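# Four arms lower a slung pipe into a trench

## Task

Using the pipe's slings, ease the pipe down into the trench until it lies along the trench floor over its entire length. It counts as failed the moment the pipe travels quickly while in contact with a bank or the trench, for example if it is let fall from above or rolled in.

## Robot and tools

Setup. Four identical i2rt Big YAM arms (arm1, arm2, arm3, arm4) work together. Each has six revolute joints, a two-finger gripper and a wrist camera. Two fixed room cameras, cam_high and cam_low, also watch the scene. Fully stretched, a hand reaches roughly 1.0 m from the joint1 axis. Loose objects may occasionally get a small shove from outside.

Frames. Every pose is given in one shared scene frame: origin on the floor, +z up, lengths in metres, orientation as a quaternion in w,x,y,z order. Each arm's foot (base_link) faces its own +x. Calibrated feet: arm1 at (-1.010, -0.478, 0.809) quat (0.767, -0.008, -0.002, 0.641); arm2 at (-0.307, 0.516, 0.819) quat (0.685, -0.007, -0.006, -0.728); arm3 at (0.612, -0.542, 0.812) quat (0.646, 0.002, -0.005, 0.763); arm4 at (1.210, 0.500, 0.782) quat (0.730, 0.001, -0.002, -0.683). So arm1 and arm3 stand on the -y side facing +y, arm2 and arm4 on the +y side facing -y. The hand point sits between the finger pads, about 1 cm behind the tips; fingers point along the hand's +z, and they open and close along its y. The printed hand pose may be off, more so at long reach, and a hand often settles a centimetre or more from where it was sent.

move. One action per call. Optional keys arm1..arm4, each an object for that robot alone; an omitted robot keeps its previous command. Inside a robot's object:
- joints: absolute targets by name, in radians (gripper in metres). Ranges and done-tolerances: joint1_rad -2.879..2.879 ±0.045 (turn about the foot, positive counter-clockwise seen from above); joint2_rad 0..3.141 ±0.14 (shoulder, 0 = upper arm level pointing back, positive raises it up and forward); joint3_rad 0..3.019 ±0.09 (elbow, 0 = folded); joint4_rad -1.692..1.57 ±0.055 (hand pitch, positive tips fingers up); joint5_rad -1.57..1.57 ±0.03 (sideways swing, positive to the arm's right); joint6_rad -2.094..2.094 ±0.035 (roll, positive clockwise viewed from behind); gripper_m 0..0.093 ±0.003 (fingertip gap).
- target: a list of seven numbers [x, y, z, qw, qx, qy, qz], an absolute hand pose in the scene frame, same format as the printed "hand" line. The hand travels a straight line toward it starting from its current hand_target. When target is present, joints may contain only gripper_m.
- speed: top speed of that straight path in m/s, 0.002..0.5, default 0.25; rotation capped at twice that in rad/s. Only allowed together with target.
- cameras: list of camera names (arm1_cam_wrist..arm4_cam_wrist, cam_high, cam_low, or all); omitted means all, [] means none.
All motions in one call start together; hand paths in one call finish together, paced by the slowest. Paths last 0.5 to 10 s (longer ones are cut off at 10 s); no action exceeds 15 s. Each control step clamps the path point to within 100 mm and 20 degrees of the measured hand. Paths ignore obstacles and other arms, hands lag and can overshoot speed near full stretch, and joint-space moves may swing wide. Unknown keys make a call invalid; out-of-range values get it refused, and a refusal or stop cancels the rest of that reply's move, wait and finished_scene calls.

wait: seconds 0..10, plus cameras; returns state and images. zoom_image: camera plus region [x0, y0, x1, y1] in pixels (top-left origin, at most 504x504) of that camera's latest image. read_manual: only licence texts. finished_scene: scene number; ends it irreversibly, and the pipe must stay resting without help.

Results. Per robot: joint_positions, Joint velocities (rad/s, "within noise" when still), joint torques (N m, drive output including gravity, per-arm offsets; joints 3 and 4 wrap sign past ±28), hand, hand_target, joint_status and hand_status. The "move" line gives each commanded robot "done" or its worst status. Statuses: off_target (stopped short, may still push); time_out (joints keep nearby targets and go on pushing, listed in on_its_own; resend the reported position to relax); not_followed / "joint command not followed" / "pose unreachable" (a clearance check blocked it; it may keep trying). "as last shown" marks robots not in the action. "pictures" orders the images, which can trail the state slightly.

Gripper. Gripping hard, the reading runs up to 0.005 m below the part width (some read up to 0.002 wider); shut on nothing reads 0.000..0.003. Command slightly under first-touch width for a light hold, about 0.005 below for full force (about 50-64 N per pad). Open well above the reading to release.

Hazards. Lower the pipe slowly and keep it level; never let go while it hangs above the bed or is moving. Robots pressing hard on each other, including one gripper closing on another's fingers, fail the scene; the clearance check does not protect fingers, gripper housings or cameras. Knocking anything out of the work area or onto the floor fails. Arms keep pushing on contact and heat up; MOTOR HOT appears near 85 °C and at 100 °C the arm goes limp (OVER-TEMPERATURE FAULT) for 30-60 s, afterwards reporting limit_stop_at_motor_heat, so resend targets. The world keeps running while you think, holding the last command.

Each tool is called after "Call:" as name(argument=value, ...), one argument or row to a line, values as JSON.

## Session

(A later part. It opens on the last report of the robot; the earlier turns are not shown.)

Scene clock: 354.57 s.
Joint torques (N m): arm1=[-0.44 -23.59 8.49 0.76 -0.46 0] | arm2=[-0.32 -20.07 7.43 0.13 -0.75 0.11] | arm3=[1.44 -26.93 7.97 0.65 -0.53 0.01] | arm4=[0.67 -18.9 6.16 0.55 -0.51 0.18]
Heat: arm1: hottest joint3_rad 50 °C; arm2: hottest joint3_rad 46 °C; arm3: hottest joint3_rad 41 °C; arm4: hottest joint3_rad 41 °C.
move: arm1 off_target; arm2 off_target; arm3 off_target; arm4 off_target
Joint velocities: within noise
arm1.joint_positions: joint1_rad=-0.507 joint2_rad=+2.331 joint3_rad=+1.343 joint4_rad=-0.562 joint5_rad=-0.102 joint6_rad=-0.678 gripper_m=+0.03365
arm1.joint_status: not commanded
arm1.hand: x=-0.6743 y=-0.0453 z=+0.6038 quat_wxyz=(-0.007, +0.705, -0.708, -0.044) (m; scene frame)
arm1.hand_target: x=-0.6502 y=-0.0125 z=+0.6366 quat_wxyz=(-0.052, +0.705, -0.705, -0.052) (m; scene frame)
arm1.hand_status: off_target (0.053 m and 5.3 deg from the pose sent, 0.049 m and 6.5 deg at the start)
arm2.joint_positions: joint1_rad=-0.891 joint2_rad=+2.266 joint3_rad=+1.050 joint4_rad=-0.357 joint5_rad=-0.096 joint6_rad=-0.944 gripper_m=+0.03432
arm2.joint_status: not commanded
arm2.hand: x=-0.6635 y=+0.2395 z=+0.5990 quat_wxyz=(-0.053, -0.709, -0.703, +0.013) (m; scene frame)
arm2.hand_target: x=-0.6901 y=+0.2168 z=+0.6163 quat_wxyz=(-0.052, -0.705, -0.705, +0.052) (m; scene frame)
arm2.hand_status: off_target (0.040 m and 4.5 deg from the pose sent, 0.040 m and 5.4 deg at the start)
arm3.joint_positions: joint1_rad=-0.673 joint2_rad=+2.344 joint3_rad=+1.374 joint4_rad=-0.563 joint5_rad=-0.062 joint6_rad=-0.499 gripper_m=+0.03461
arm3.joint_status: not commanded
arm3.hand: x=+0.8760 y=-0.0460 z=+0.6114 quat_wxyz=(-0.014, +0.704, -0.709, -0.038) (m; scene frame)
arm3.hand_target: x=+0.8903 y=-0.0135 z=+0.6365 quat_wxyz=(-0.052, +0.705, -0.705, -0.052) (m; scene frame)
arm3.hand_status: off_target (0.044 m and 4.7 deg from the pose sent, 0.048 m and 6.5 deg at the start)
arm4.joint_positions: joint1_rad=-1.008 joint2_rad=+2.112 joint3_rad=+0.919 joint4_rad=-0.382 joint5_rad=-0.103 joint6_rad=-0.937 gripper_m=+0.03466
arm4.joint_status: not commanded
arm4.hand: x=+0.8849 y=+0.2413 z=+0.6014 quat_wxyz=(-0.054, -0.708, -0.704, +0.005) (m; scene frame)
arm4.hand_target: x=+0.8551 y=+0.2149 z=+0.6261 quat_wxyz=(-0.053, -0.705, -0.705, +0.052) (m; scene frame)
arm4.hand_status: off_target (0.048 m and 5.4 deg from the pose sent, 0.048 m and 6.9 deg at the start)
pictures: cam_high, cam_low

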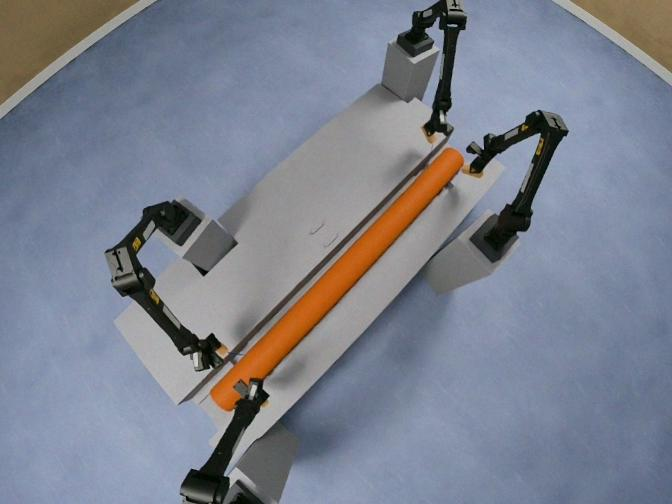

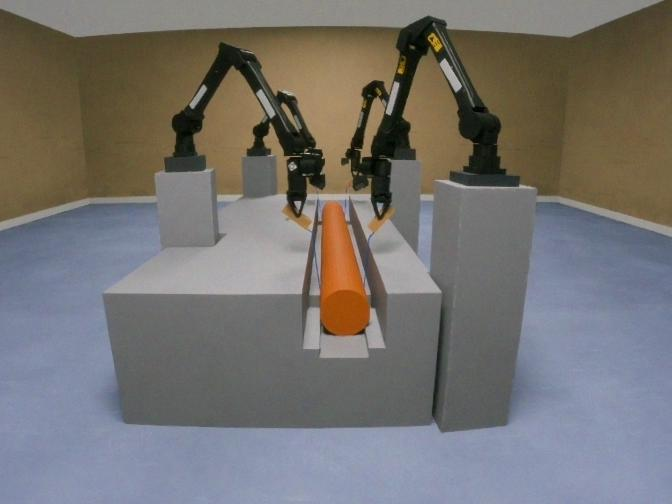

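Call:
move(
  arm1={"target": [-0.649, -0.013, 0.585, -0.0523, 0.7052, -0.7052, -0.0523], "speed": 0.04},
  arm2={"target": [-0.691, 0.220, 0.57, 0.0523, 0.7052, 0.7052, -0.0523], "speed": 0.04},
  arm3={"target": [0.891, -0.014, 0.585, -0.0523, 0.7052, -0.7052, -0.0523], "speed": 0.04},
  arm4={"target": [0.854, 0.218, 0.58, 0.0523, 0.7052, 0.7052, -0.0523], "speed": 0.04},
)

Call:
zoom_image(
  camera="cam_low",
  region=[240, 130, 410, 370],
)

Call:
zoom_image(
  camera="cam_high",
  region=[180, 110, 520, 430],
)

Scene clock: 359.87 s.
Joint torques (N m): arm1=[-0.03 -20.07 7.56 1.25 -0.21 -0.01] | arm2=[-1.03 -18.14 6.09 0.24 -0.33 0.05] | arm3=[1.32 -24.35 6.86 0.69 -0.36 0] | arm4=[0.09 -15.85 5.05 0.81 -0.17 0.11]
Heat: arm1: hottest joint3_rad 48 °C; arm2: hottest joint3_rad 45 °C; arm3: hottest joint3_rad 41 °C; arm4: hottest joint3_rad 40 °C.
move: arm1 off_target; arm2 off_target; arm3 off_target; arm4 off_target
Joint velocities: within noise
arm1.joint_positions: joint1_rad=-0.507 joint2_rad=+2.376 joint3_rad=+1.387 joint4_rad=-0.493 joint5_rad=-0.108 joint6_rad=-0.678 gripper_m=+0.03365
arm1.joint_status: not commanded
arm1.hand: x=-0.6586 y=-0.0248 z=+0.5901 quat_wxyz=(-0.040, +0.705, -0.706, -0.050) (m; scene frame)
arm1.hand_target: x=-0.6494 y=-0.0134 z=+0.5855 quat_wxyz=(-0.052, +0.705, -0.705, -0.052) (m; scene frame)
arm1.hand_status: off_target (0.016 m and 1.5 deg from the pose sent, 0.045 m and 5.3 deg at the start)
arm2.joint_positions: joint1_rad=-0.891 joint2_rad=+2.351 joint3_rad=+1.093 joint4_rad=-0.276 joint5_rad=-0.106 joint6_rad=-0.947 gripper_m=+0.03432
arm2.joint_status: not commanded
arm2.hand: x=-0.6746 y=+0.2290 z=+0.5686 quat_wxyz=(-0.054, -0.707, -0.704, +0.034) (m; scene frame)
arm2.hand_target: x=-0.6909 y=+0.2203 z=+0.5706 quat_wxyz=(-0.052, -0.705, -0.705, +0.052) (m; scene frame)
arm2.hand_status: off_target (0.019 m and 2.2 deg from the pose sent, 0.044 m and 4.5 deg at the start)
arm3.joint_positions: joint1_rad=-0.673 joint2_rad=+2.414 joint3_rad=+1.415 joint4_rad=-0.485 joint5_rad=-0.067 joint6_rad=-0.499 gripper_m=+0.03461
arm3.joint_status: not commanded
arm3.hand: x=+0.8842 y=-0.0297 z=+0.5838 quat_wxyz=(-0.037, +0.704, -0.708, -0.046) (m; scene frame)
arm3.hand_target: x=+0.8909 y=-0.0144 z=+0.5855 quat_wxyz=(-0.052, +0.705, -0.705, -0.052) (m; scene frame)
arm3.hand_status: off_target (0.017 m and 1.9 deg from the pose sent, 0.044 m and 4.7 deg at the start)
arm4.joint_positions: joint1_rad=-1.008 joint2_rad=+2.188 joint3_rad=+0.948 joint4_rad=-0.288 joint5_rad=-0.112 joint6_rad=-0.937 gripper_m=+0.03466
arm4.joint_status: not commanded
arm4.hand: x=+0.8730 y=+0.2306 z=+0.5754 quat_wxyz=(-0.055, -0.707, -0.705, +0.029) (m; scene frame)
arm4.hand_target: x=+0.8545 y=+0.2184 z=+0.5807 quat_wxyz=(-0.052, -0.705, -0.705, +0.052) (m; scene frame)
arm4.hand_status: off_target (0.023 m and 2.7 deg from the pose sent, 0.044 m and 5.4 deg at the start)
pictures: arm1_cam_wrist, arm2_cam_wrist, arm3_cam_wrist, arm4_cam_wrist, cam_high, cam_low

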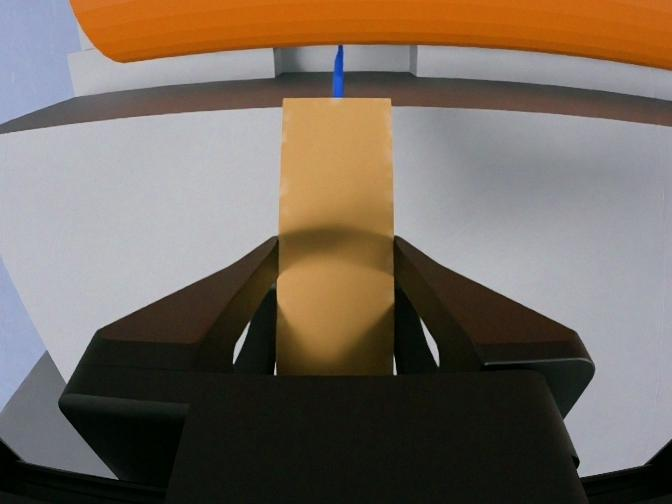

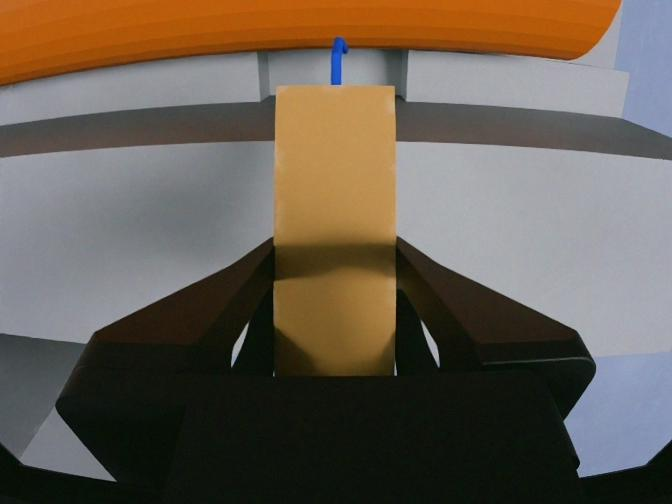

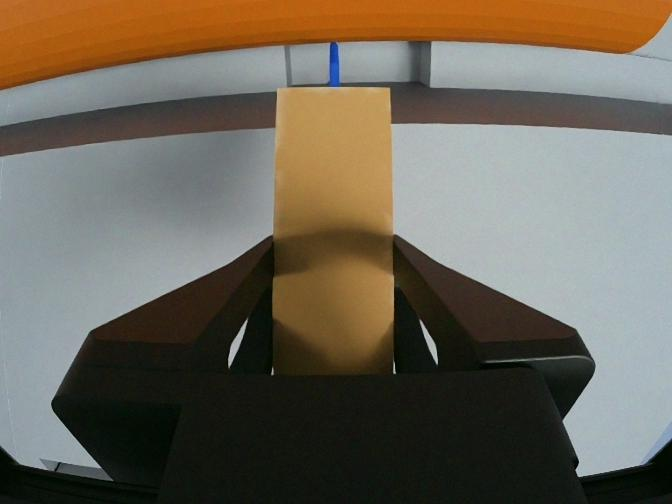

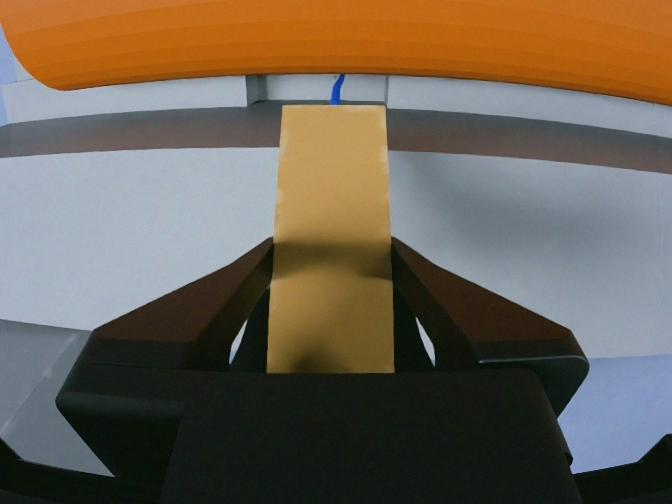

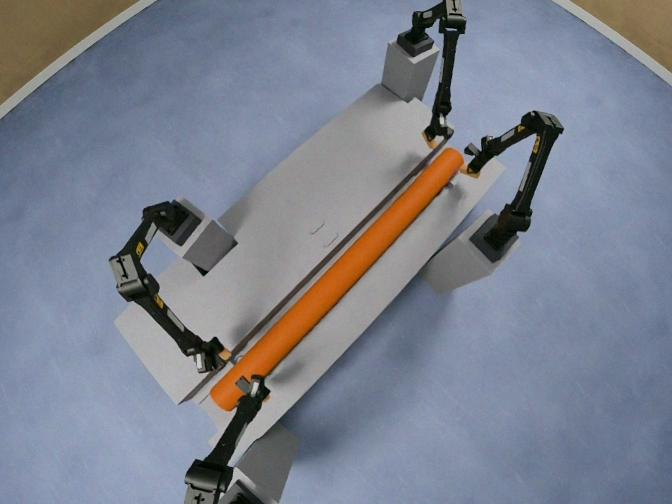

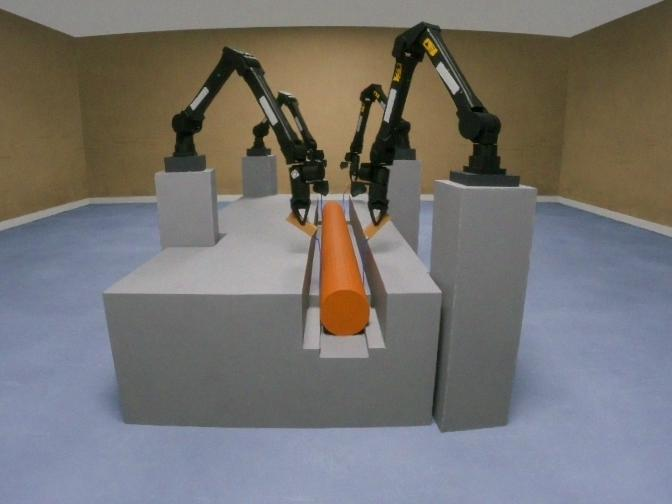

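Scaled by 2.100.

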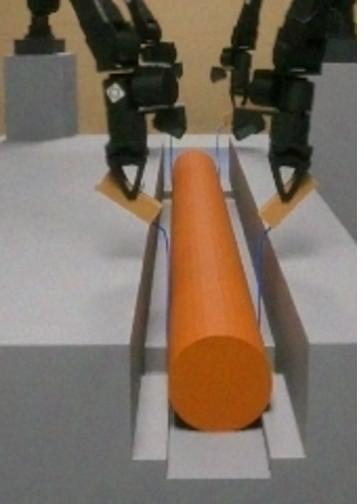

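Scaled by 1.482.

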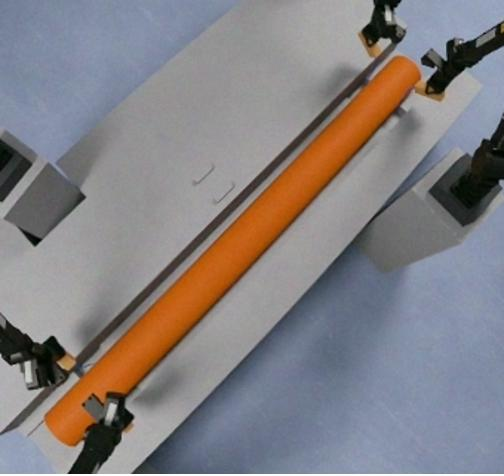

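Call:
move(
  arm1={"target": [-0.660, -0.115, 0.54, -0.236, 0.6665, -0.6665, -0.236], "speed": 0.12},
  arm2={"target": [-0.691, 0.295, 0.54, 0.236, 0.6665, 0.6665, -0.236], "speed": 0.12},
  arm3={"target": [0.885, -0.115, 0.54, -0.236, 0.6665, -0.6665, -0.236], "speed": 0.12},
  arm4={"target": [0.860, 0.295, 0.54, 0.236, 0.6665, 0.6665, -0.236], "speed": 0.12},
)

Call:
zoom_image(
  camera="cam_low",
  region=[240, 130, 410, 370],
)

Scene clock: 375.50 s.
Joint torques (N m): arm1=[-0.91 -16.67 1.91 1.96 -0.5 -0.11] | arm2=[-1.32 -16.79 1.07 0.57 -0.78 0.06] | arm3=[0.79 -19.9 1.35 1.68 -0.62 -0.08] | arm4=[0.15 -14.74 0.27 1.14 -0.56 -0.02]
Heat: arm1: hottest joint3_rad 45 °C; arm2: hottest joint3_rad 42 °C; arm3: hottest joint2_rad 38 °C; arm4: hottest joint3_rad 38 °C.
move: arm1 off_target; arm2 done; arm3 done; arm4 done
Joint velocities: within noise
arm1.joint_positions: joint1_rad=-0.752 joint2_rad=+2.458 joint3_rad=+1.011 joint4_rad=+0.327 joint5_rad=-0.542 joint6_rad=-0.795 gripper_m=+0.03365
arm1.joint_status: not commanded
arm1.hand: x=-0.6569 y=-0.1099 z=+0.5490 quat_wxyz=(-0.237, +0.665, -0.668, -0.236) (m; scene frame)
arm1.hand_target: x=-0.6602 y=-0.1150 z=+0.5401 quat_wxyz=(-0.236, +0.667, -0.667, -0.236) (m; scene frame)
arm1.hand_status: off_target (0.011 m and 0.2 deg from the pose sent, 0.103 m and 31.7 deg at the start)
arm2.joint_positions: joint1_rad=-1.219 joint2_rad=+2.488 joint3_rad=+0.976 joint4_rad=+0.144 joint5_rad=-0.629 joint6_rad=-1.212 gripper_m=+0.03432
arm2.joint_status: not commanded
arm2.hand: x=-0.6896 y=+0.2918 z=+0.5409 quat_wxyz=(-0.238, -0.668, -0.667, +0.229) (m; scene frame)
arm2.hand_target: x=-0.6909 y=+0.2950 z=+0.5400 quat_wxyz=(-0.236, -0.667, -0.667, +0.236) (m; scene frame)
arm2.hand_status: done (0.004 m and 0.8 deg from the pose sent, 0.074 m and 31.9 deg at the start)
arm3.joint_positions: joint1_rad=-0.869 joint2_rad=+2.491 joint3_rad=+0.967 joint4_rad=+0.485 joint5_rad=-0.414 joint6_rad=-0.582 gripper_m=+0.03461
arm3.joint_status: not commanded
arm3.hand: x=+0.8833 y=-0.1147 z=+0.5415 quat_wxyz=(-0.230, +0.666, -0.670, -0.235) (m; scene frame)
arm3.hand_target: x=+0.8851 y=-0.1150 z=+0.5401 quat_wxyz=(-0.236, +0.666, -0.667, -0.236) (m; scene frame)
arm3.hand_status: done (0.002 m and 0.8 deg from the pose sent, 0.096 m and 32.2 deg at the start)
arm4.joint_positions: joint1_rad=-1.363 joint2_rad=+2.368 joint3_rad=+0.820 joint4_rad=+0.178 joint5_rad=-0.642 joint6_rad=-1.216 gripper_m=+0.03466
arm4.joint_status: not commanded
arm4.hand: x=+0.8617 y=+0.2948 z=+0.5383 quat_wxyz=(-0.239, -0.673, -0.662, +0.227) (m; scene frame)
arm4.hand_target: x=+0.8600 y=+0.2950 z=+0.5400 quat_wxyz=(-0.236, -0.667, -0.667, +0.236) (m; scene frame)
arm4.hand_status: done (0.002 m and 1.4 deg from the pose sent, 0.075 m and 32.3 deg at the start)
pictures: arm1_cam_wrist, arm2_cam_wrist, arm3_cam_wrist, arm4_cam_wrist, cam_high, cam_low

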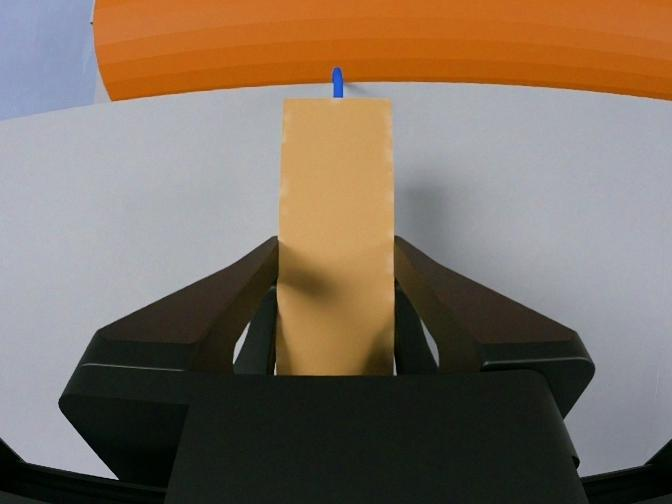

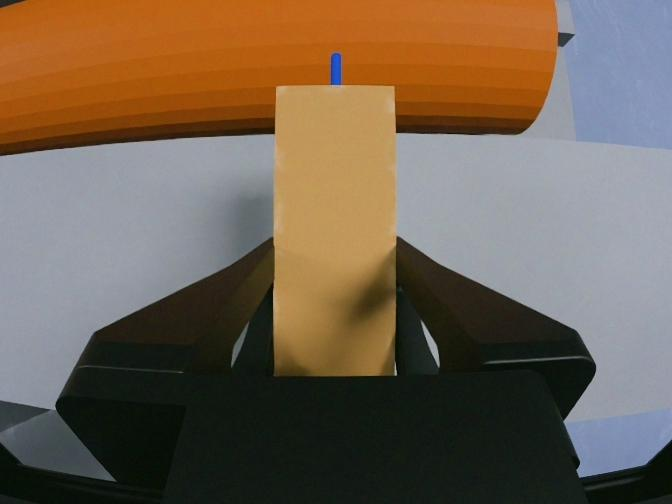

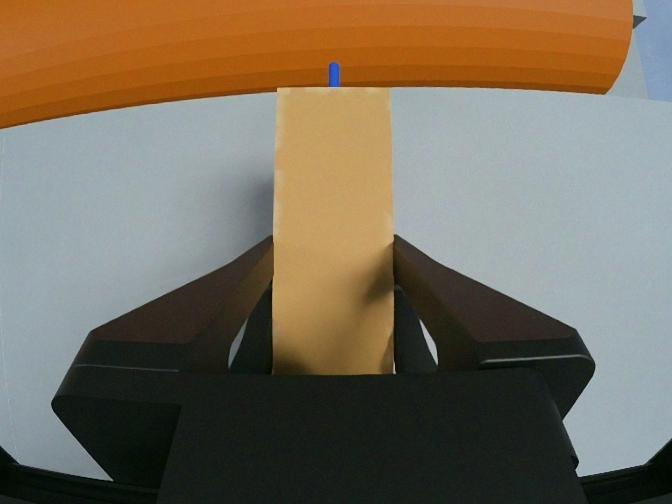

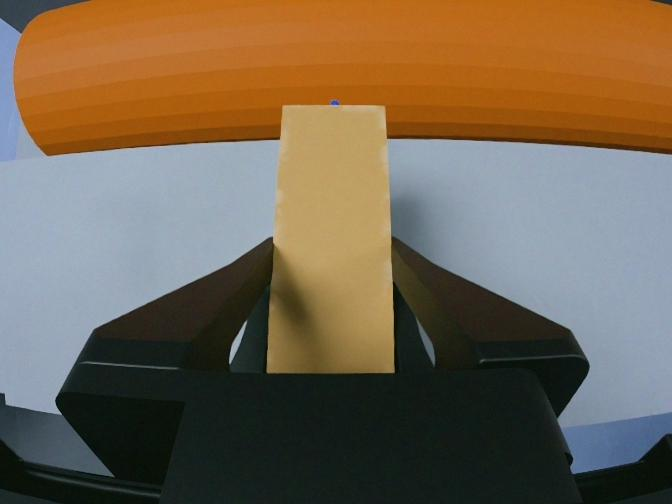

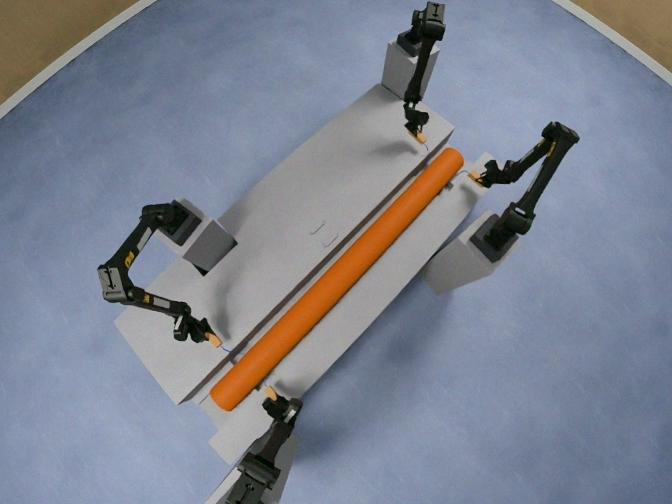

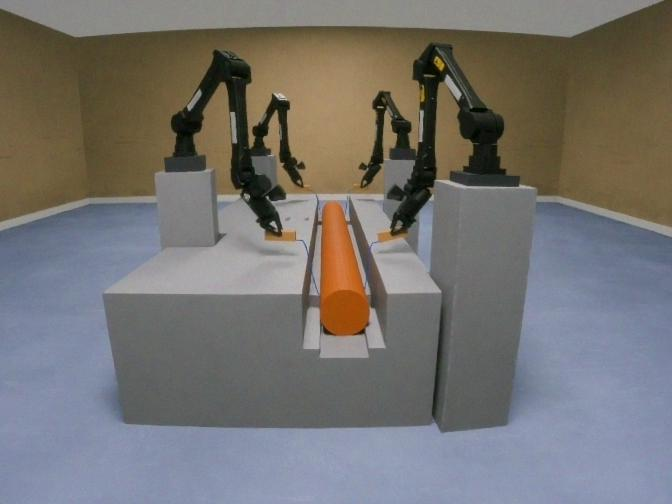

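Scaled by 2.100.

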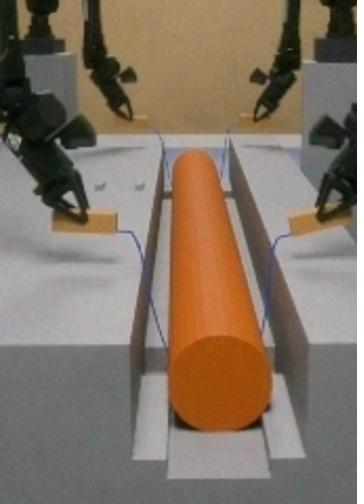

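Call:
move(
  arm1={"target": [-0.660, -0.115, 0.467, -0.236, 0.6665, -0.6665, -0.236], "speed": 0.06},
  arm2={"target": [-0.691, 0.295, 0.475, 0.236, 0.6665, 0.6665, -0.236], "speed": 0.06},
  arm3={"target": [0.885, -0.115, 0.474, -0.236, 0.6665, -0.6665, -0.236], "speed": 0.06},
  arm4={"target": [0.860, 0.295, 0.477, 0.236, 0.6665, 0.6665, -0.236], "speed": 0.06},
)

Call:
zoom_image(
  camera="cam_low",
  region=[240, 130, 410, 370],
)

Scene clock: 380.77 s.
Joint torques (N m): arm1=[-0.44 -15.68 3.08 1.8 0.1 -0.05] | arm2=[-1.44 -16.15 2.09 0.61 -0.59 0.06] | arm3=[0.85 -19.31 1.66 1.51 -0.38 -0.05] | arm4=[0.15 -12.16 1.55 1.14 0.48 0.03]
Heat: arm1: hottest joint3_rad 43 °C; arm2: hottest joint2_rad 41 °C; arm3: hottest joint2_rad 37 °C; arm4: hottest joint3_rad 37 °C.
move: arm1 off_target; arm2 done; arm3 done; arm4 off_target
Joint velocities: within noise
arm1.joint_positions: joint1_rad=-0.754 joint2_rad=+2.633 joint3_rad=+1.103 joint4_rad=+0.410 joint5_rad=-0.555 joint6_rad=-0.797 gripper_m=+0.03365
arm1.joint_status: not commanded
arm1.hand: x=-0.6606 y=-0.1123 z=+0.4860 quat_wxyz=(-0.237, +0.666, -0.665, -0.242) (m; scene frame)
arm1.hand_target: x=-0.6607 y=-0.1155 z=+0.4679 quat_wxyz=(-0.236, +0.667, -0.667, -0.236) (m; scene frame)
arm1.hand_status: off_target (0.019 m and 0.7 deg from the pose sent, 0.082 m and 0.2 deg at the start)
arm2.joint_positions: joint1_rad=-1.219 joint2_rad=+2.658 joint3_rad=+1.068 joint4_rad=+0.209 joint5_rad=-0.634 joint6_rad=-1.216 gripper_m=+0.03432
arm2.joint_status: not commanded
arm2.hand: x=-0.6824 y=+0.2925 z=+0.4799 quat_wxyz=(-0.243, -0.668, -0.667, +0.226) (m; scene frame)
arm2.hand_target: x=-0.6909 y=+0.2950 z=+0.4753 quat_wxyz=(-0.236, -0.667, -0.667, +0.236) (m; scene frame)
arm2.hand_status: done (0.010 m and 1.4 deg from the pose sent, 0.066 m and 0.8 deg at the start)
arm3.joint_positions: joint1_rad=-0.870 joint2_rad=+2.663 joint3_rad=+1.069 joint4_rad=+0.558 joint5_rad=-0.420 joint6_rad=-0.584 gripper_m=+0.03461
arm3.joint_status: not commanded
arm3.hand: x=+0.8832 y=-0.1145 z=+0.4811 quat_wxyz=(-0.232, +0.666, -0.668, -0.237) (m; scene frame)
arm3.hand_target: x=+0.8849 y=-0.1151 z=+0.4742 quat_wxyz=(-0.236, +0.667, -0.667, -0.236) (m; scene frame)
arm3.hand_status: done (0.007 m and 0.5 deg from the pose sent, 0.067 m and 0.8 deg at the start)
arm4.joint_positions: joint1_rad=-1.364 joint2_rad=+2.523 joint3_rad=+0.892 joint4_rad=+0.270 joint5_rad=-0.671 joint6_rad=-1.222 gripper_m=+0.03466
arm4.joint_status: not commanded
arm4.hand: x=+0.8641 y=+0.2917 z=+0.4902 quat_wxyz=(-0.248, -0.666, -0.663, +0.237) (m; scene frame)
arm4.hand_target: x=+0.8604 y=+0.2951 z=+0.4775 quat_wxyz=(-0.236, -0.666, -0.667, +0.236) (m; scene frame)
arm4.hand_status: off_target (0.014 m and 1.5 deg from the pose sent, 0.061 m and 1.4 deg at the start)
pictures: arm1_cam_wrist, arm2_cam_wrist, arm3_cam_wrist, arm4_cam_wrist, cam_high, cam_low

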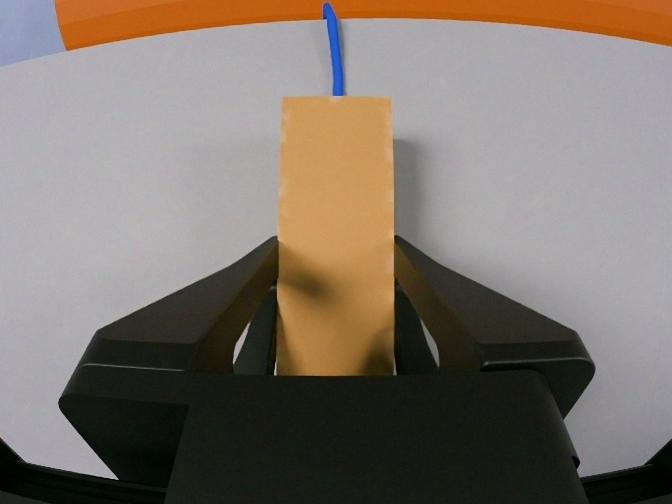

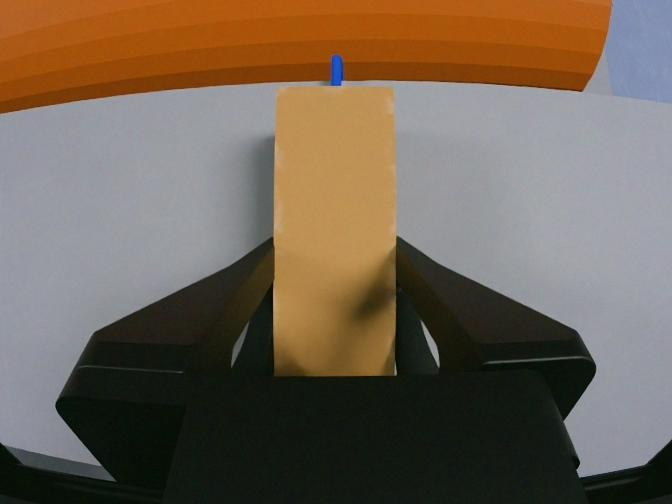

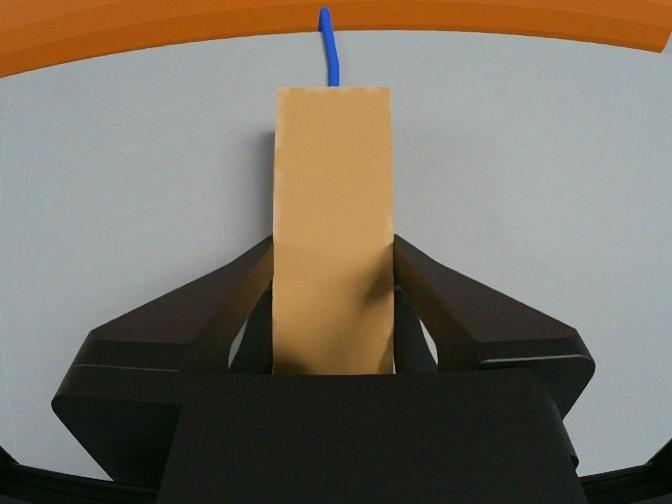

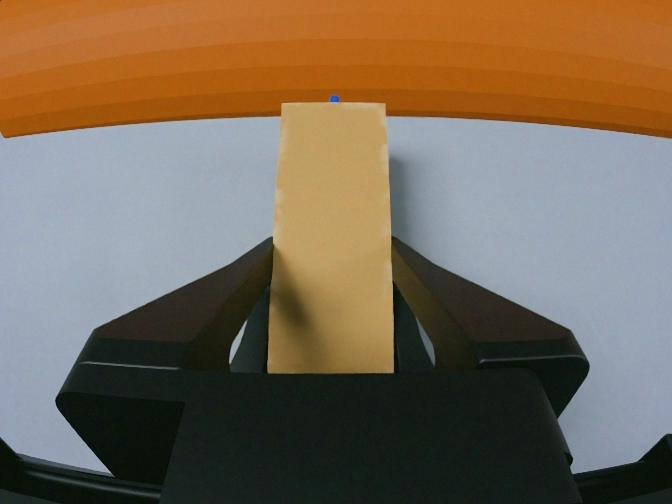

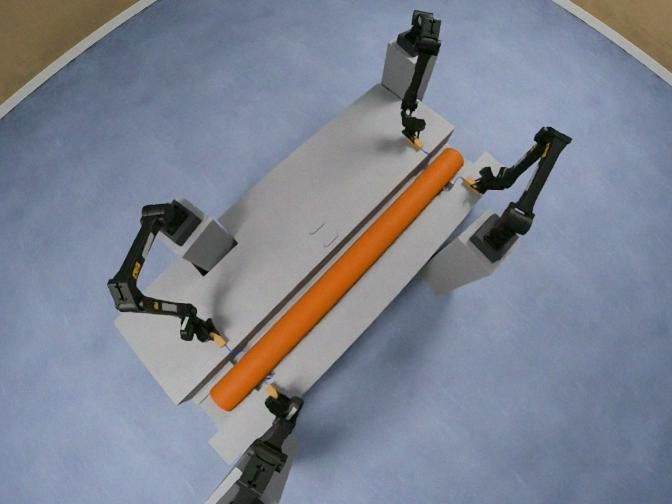

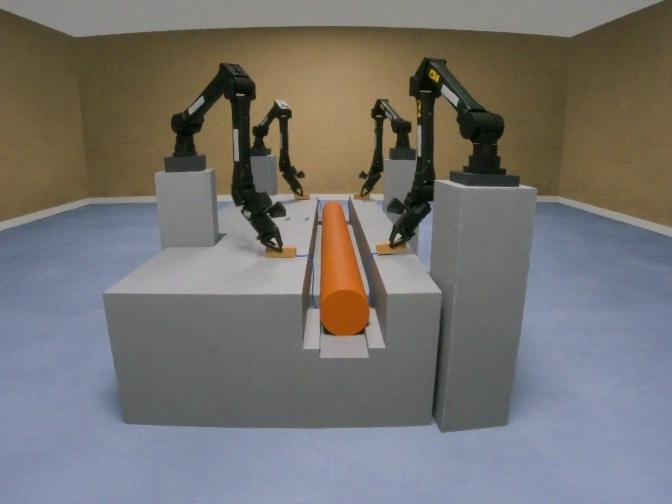

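Scaled by 2.100.

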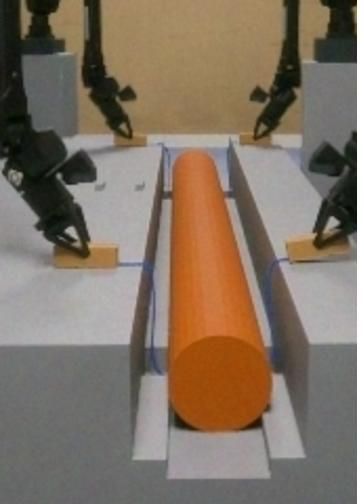

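Call:
move(
  arm1={"joints": {"gripper_m": 0.06}},
  arm2={"joints": {"gripper_m": 0.06}},
  arm3={"joints": {"gripper_m": 0.06}},
  arm4={"joints": {"gripper_m": 0.06}},
)

Call:
zoom_image(
  camera="cam_low",
  region=[240, 130, 410, 370],
)

Scene clock: 383.93 s.
Joint torques (N m): arm1=[-0.79 -16.09 2.1 1.78 -0.26 -0.06] | arm2=[-1.44 -16.56 1.5 0.51 -0.57 0.06] | arm3=[0.91 -19.55 1.47 1.52 -0.38 -0.05] | arm4=[0.21 -14.92 0.18 1.07 -0.29 0.05]
Heat: arm1: hottest joint3_rad 42 °C; arm2: hottest joint2_rad 41 °C; arm3: hottest joint2_rad 37 °C; arm4: hottest joint3_rad 37 °C.
move: arm1 done; arm2 done; arm3 done; arm4 done
Joint velocities: within noise
arm1.joint_positions: joint1_rad=-0.753 joint2_rad=+2.648 joint3_rad=+1.120 joint4_rad=+0.410 joint5_rad=-0.546 joint6_rad=-0.798 gripper_m=+0.05993
arm1.joint_status: all done
arm1.hand: x=-0.6574 y=-0.1114 z=+0.4799 quat_wxyz=(-0.238, +0.666, -0.666, -0.237) (m; scene frame)
arm1.hand_target: x=-0.6606 y=-0.1155 z=+0.4678 quat_wxyz=(-0.236, +0.667, -0.667, -0.236) (m; scene frame)
arm1.hand_status: not commanded
arm2.joint_positions: joint1_rad=-1.219 joint2_rad=+2.661 joint3_rad=+1.075 joint4_rad=+0.212 joint5_rad=-0.635 joint6_rad=-1.216 gripper_m=+0.05996
arm2.joint_status: all done
arm2.hand: x=-0.6854 y=+0.2916 z=+0.4788 quat_wxyz=(-0.241, -0.667, -0.667, +0.228) (m; scene frame)
arm2.hand_target: x=-0.6909 y=+0.2950 z=+0.4753 quat_wxyz=(-0.236, -0.667, -0.667, +0.236) (m; scene frame)
arm2.hand_status: not commanded
arm3.joint_positions: joint1_rad=-0.870 joint2_rad=+2.663 joint3_rad=+1.073 joint4_rad=+0.558 joint5_rad=-0.420 joint6_rad=-0.584 gripper_m=+0.05993
arm3.joint_status: all done
arm3.hand: x=+0.8845 y=-0.1130 z=+0.4814 quat_wxyz=(-0.234, +0.666, -0.667, -0.238) (m; scene frame)
arm3.hand_target: x=+0.8849 y=-0.1151 z=+0.4742 quat_wxyz=(-0.236, +0.667, -0.667, -0.236) (m; scene frame)
arm3.hand_status: not commanded
arm4.joint_positions: joint1_rad=-1.364 joint2_rad=+2.552 joint3_rad=+0.907 joint4_rad=+0.270 joint5_rad=-0.650 joint6_rad=-1.222 gripper_m=+0.05991
arm4.joint_status: all done
arm4.hand: x=+0.8659 y=+0.2951 z=+0.4777 quat_wxyz=(-0.242, -0.671, -0.663, +0.227) (m; scene frame)
arm4.hand_target: x=+0.8604 y=+0.2951 z=+0.4775 quat_wxyz=(-0.236, -0.667, -0.667, +0.236) (m; scene frame)
arm4.hand_status: not commanded
pictures: arm1_cam_wrist, arm2_cam_wrist, arm3_cam_wrist, arm4_cam_wrist, cam_high, cam_low

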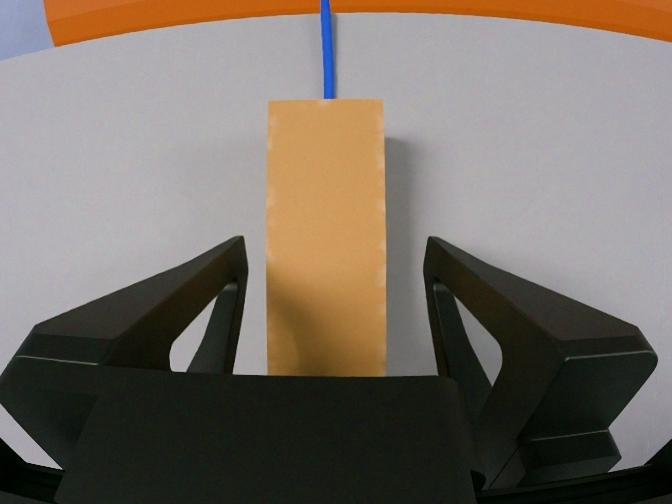

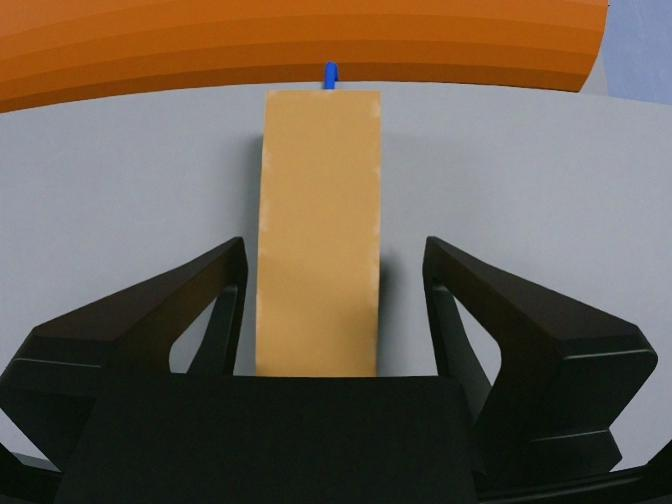

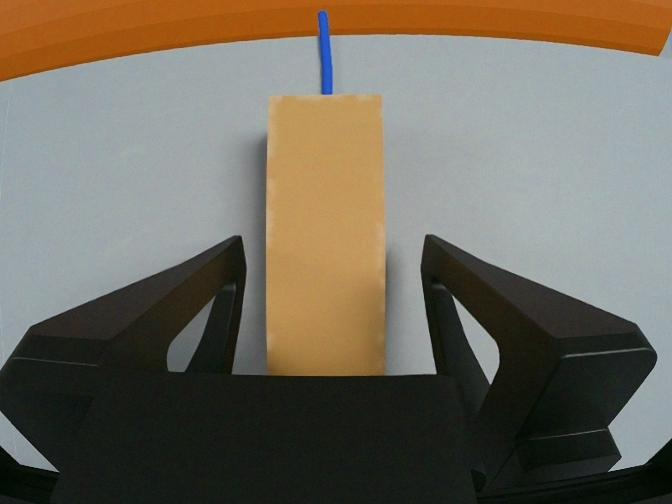

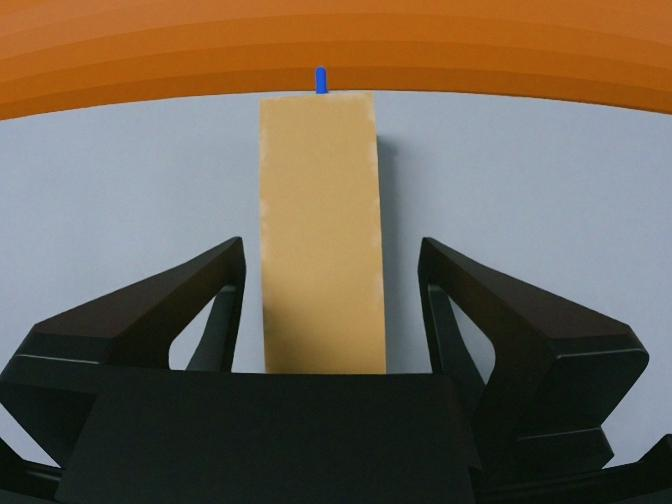

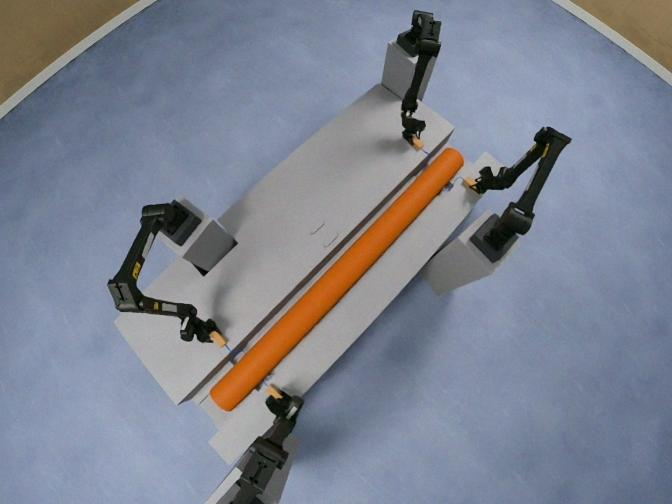

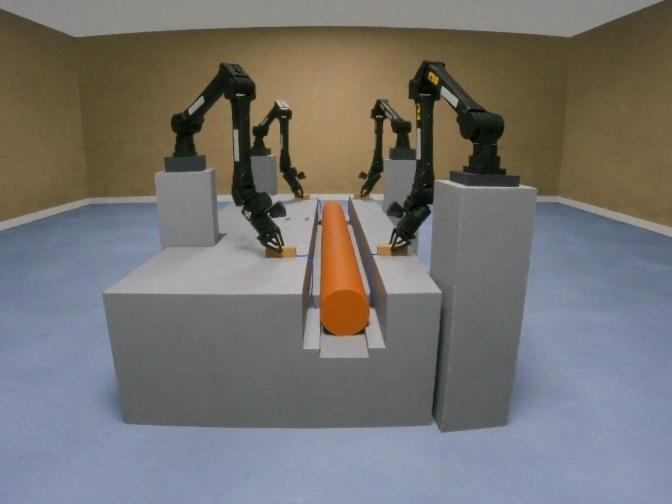

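Scaled by 2.100.

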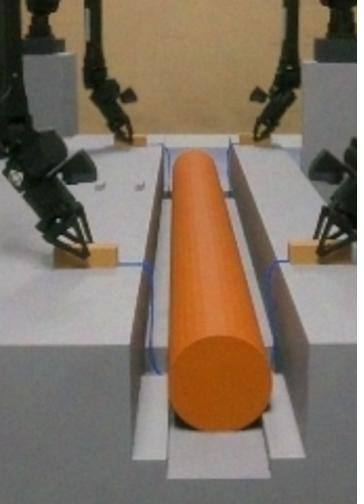

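Call:
move(
  arm1={"target": [-0.660, -0.155, 0.60, -0.24, 0.67, -0.67, -0.24], "speed": 0.2},
  arm2={"target": [-0.691, 0.34, 0.60, 0.24, 0.67, 0.67, -0.24], "speed": 0.2},
  arm3={"target": [0.885, -0.155, 0.60, -0.24, 0.67, -0.67, -0.24], "speed": 0.2},
  arm4={"target": [0.860, 0.34, 0.60, 0.24, 0.67, 0.67, -0.24], "speed": 0.2},
  cameras=["cam_high", "cam_low"],
)

Call:
zoom_image(
  camera="cam_low",
  region=[240, 130, 410, 370],
)

Call:
zoom_image(
  camera="cam_high",
  region=[180, 110, 520, 430],
)

Scene clock: 421.97 s.
Joint torques (N m): arm1=[-0.91 -17.67 1.96 0.68 -0.47 -0.08] | arm2=[-1.32 -16.03 1.73 -0.61 -0.67 0.02] | arm3=[0.67 -18.78 1.31 0.59 -0.58 -0.07] | arm4=[-0.09 -13.98 1.07 0.02 -0.47 -0.01]
Heat: arm1: hottest joint2_rad 36 °C; arm2: hottest joint2_rad 40 °C; arm3: hottest joint2_rad 37 °C; arm4: hottest joint3_rad 34 °C.
move: arm1 done; arm2 done; arm3 done; arm4 done
Joint velocities: within noise
arm1.joint_positions: joint1_rad=-0.834 joint2_rad=+2.299 joint3_rad=+0.882 joint4_rad=+0.271 joint5_rad=-0.584 joint6_rad=-0.880 gripper_m=+0.05993
arm1.joint_status: not commanded
arm1.hand: x=-0.6569 y=-0.1500 z=+0.6027 quat_wxyz=(-0.245, +0.665, -0.664, -0.238) (m; scene frame)
arm1.hand_target: x=-0.6601 y=-0.1550 z=+0.6000 quat_wxyz=(-0.238, +0.666, -0.666, -0.239) (m; scene frame)
arm1.hand_status: done (0.006 m and 0.8 deg from the pose sent, 0.128 m and 0.2 deg at the start)
arm2.joint_positions: joint1_rad=-1.329 joint2_rad=+2.311 joint3_rad=+0.884 joint4_rad=+0.007 joint5_rad=-0.659 joint6_rad=-1.347 gripper_m=+0.05996
arm2.joint_status: not commanded
arm2.hand: x=-0.6951 y=+0.3349 z=+0.6018 quat_wxyz=(-0.235, -0.662, -0.668, +0.243) (m; scene frame)
arm2.hand_target: x=-0.6910 y=+0.3399 z=+0.6000 quat_wxyz=(-0.238, -0.666, -0.666, +0.239) (m; scene frame)
arm2.hand_status: done (0.007 m and 0.8 deg from the pose sent, 0.131 m and 1.2 deg at the start)
arm3.joint_positions: joint1_rad=-0.935 joint2_rad=+2.314 joint3_rad=+0.809 joint4_rad=+0.466 joint5_rad=-0.454 joint6_rad=-0.643 gripper_m=+0.05993
arm3.joint_status: not commanded
arm3.hand: x=+0.8852 y=-0.1515 z=+0.6017 quat_wxyz=(-0.242, +0.665, -0.665, -0.239) (m; scene frame)
arm3.hand_target: x=+0.8850 y=-0.1551 z=+0.6000 quat_wxyz=(-0.238, +0.666, -0.666, -0.238) (m; scene frame)
arm3.hand_status: done (0.004 m and 0.5 deg from the pose sent, 0.126 m and 0.6 deg at the start)
arm4.joint_positions: joint1_rad=-1.487 joint2_rad=+2.178 joint3_rad=+0.744 joint4_rad=-0.004 joint5_rad=-0.674 joint6_rad=-1.371 gripper_m=+0.05991
arm4.joint_status: not commanded
arm4.hand: x=+0.8575 y=+0.3380 z=+0.5985 quat_wxyz=(-0.237, -0.668, -0.664, +0.240) (m; scene frame)
arm4.hand_target: x=+0.8600 y=+0.3399 z=+0.6000 quat_wxyz=(-0.238, -0.666, -0.666, +0.238) (m; scene frame)
arm4.hand_status: done (0.004 m and 0.4 deg from the pose sent, 0.130 m and 1.5 deg at the start)
pictures: cam_high, cam_low

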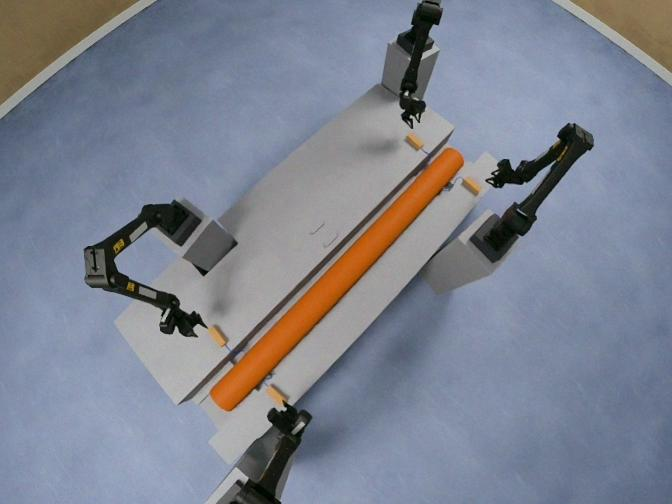

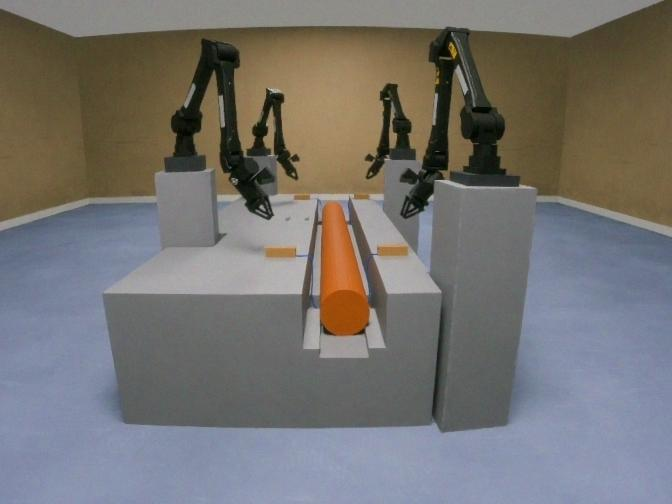

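Scaled by 2.100.

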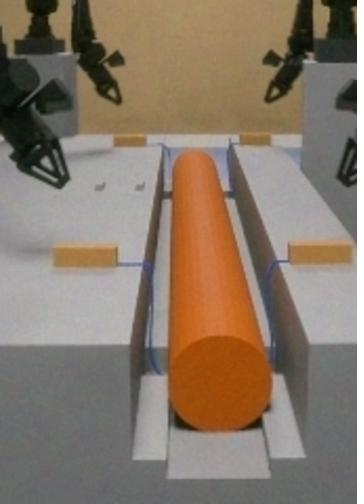

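Scaled by 1.482.

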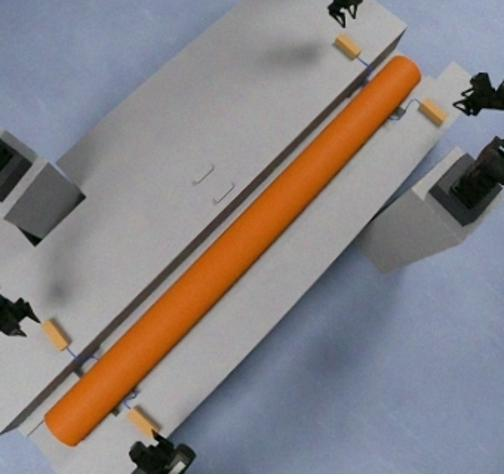

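Call:
move(
  arm4={"joints": {"joint2_rad": 1.98}},
  cameras=[],
)

Call:
move(
  arm2={"target": [-0.691, 0.34, 0.70, 0.7, 2.0, 2.0, -0.7]},
  cameras=[],
)

Scene clock: 424.83 s.
Joint torques (N m): arm1=[-0.85 -16.91 1.66 0.79 -0.47 -0.1] | arm2=[-1.44 -16.03 1.74 -0.59 -0.67 0.06] | arm3=[0.67 -18.78 1.28 0.58 -0.58 -0.06] | arm4=[-0.09 -12.81 3.15 0.47 -0.41 0.02]
Heat: arm1: hottest joint2_rad 36 °C; arm2: hottest joint2_rad 40 °C; arm3: hottest joint2_rad 37 °C; arm4: hottest joint2_rad 33 °C.
move: arm4 done
Joint velocities: within noise
arm1: as last shown
arm1.joint_positions: joint1_rad=-0.834 joint2_rad=+2.299 joint3_rad=+0.882 joint4_rad=+0.271 joint5_rad=-0.584 joint6_rad=-0.881 gripper_m=+0.05993
arm2.joint_positions: joint1_rad=-1.329 joint2_rad=+2.311 joint3_rad=+0.884 joint4_rad=+0.007 joint5_rad=-0.659 joint6_rad=-1.348 gripper_m=+0.05996
arm2.joint_status: not commanded
arm2.hand: x=-0.6951 y=+0.3349 z=+0.6018 quat_wxyz=(-0.235, -0.662, -0.669, +0.243) (m; scene frame)
arm2.hand_target: x=-0.6911 y=+0.3399 z=+0.6001 quat_wxyz=(-0.238, -0.666, -0.666, +0.239) (m; scene frame)
arm2.hand_status: not commanded
arm3.joint_positions: joint1_rad=-0.935 joint2_rad=+2.314 joint3_rad=+0.809 joint4_rad=+0.466 joint5_rad=-0.454 joint6_rad=-0.644 gripper_m=+0.05993
arm3.joint_status: not commanded
arm3.hand: x=+0.8851 y=-0.1515 z=+0.6017 quat_wxyz=(-0.242, +0.665, -0.665, -0.239) (m; scene frame)
arm3.hand_target: x=+0.8850 y=-0.1551 z=+0.6000 quat_wxyz=(-0.239, +0.666, -0.666, -0.238) (m; scene frame)
arm3.hand_status: not commanded
arm4.joint_positions: joint1_rad=-1.487 joint2_rad=+1.974 joint3_rad=+0.738 joint4_rad=-0.008 joint5_rad=-0.675 joint6_rad=-1.372 gripper_m=+0.05991
arm4.joint_status: all done
arm4.hand: x=+0.8058 y=+0.3303 z=+0.6746 quat_wxyz=(-0.182, -0.638, -0.680, +0.312) (m; scene frame)
arm4.hand_target: x=+0.8068 y=+0.3324 z=+0.6724 quat_wxyz=(-0.183, -0.637, -0.682, +0.310) (m; scene frame)
arm4.hand_status: not commanded
pictures: none
No camera images: "cameras" was empty.

arm2: "target": qw, qx, qy, qz must be a unit quaternion (the sum of their squares is 1)


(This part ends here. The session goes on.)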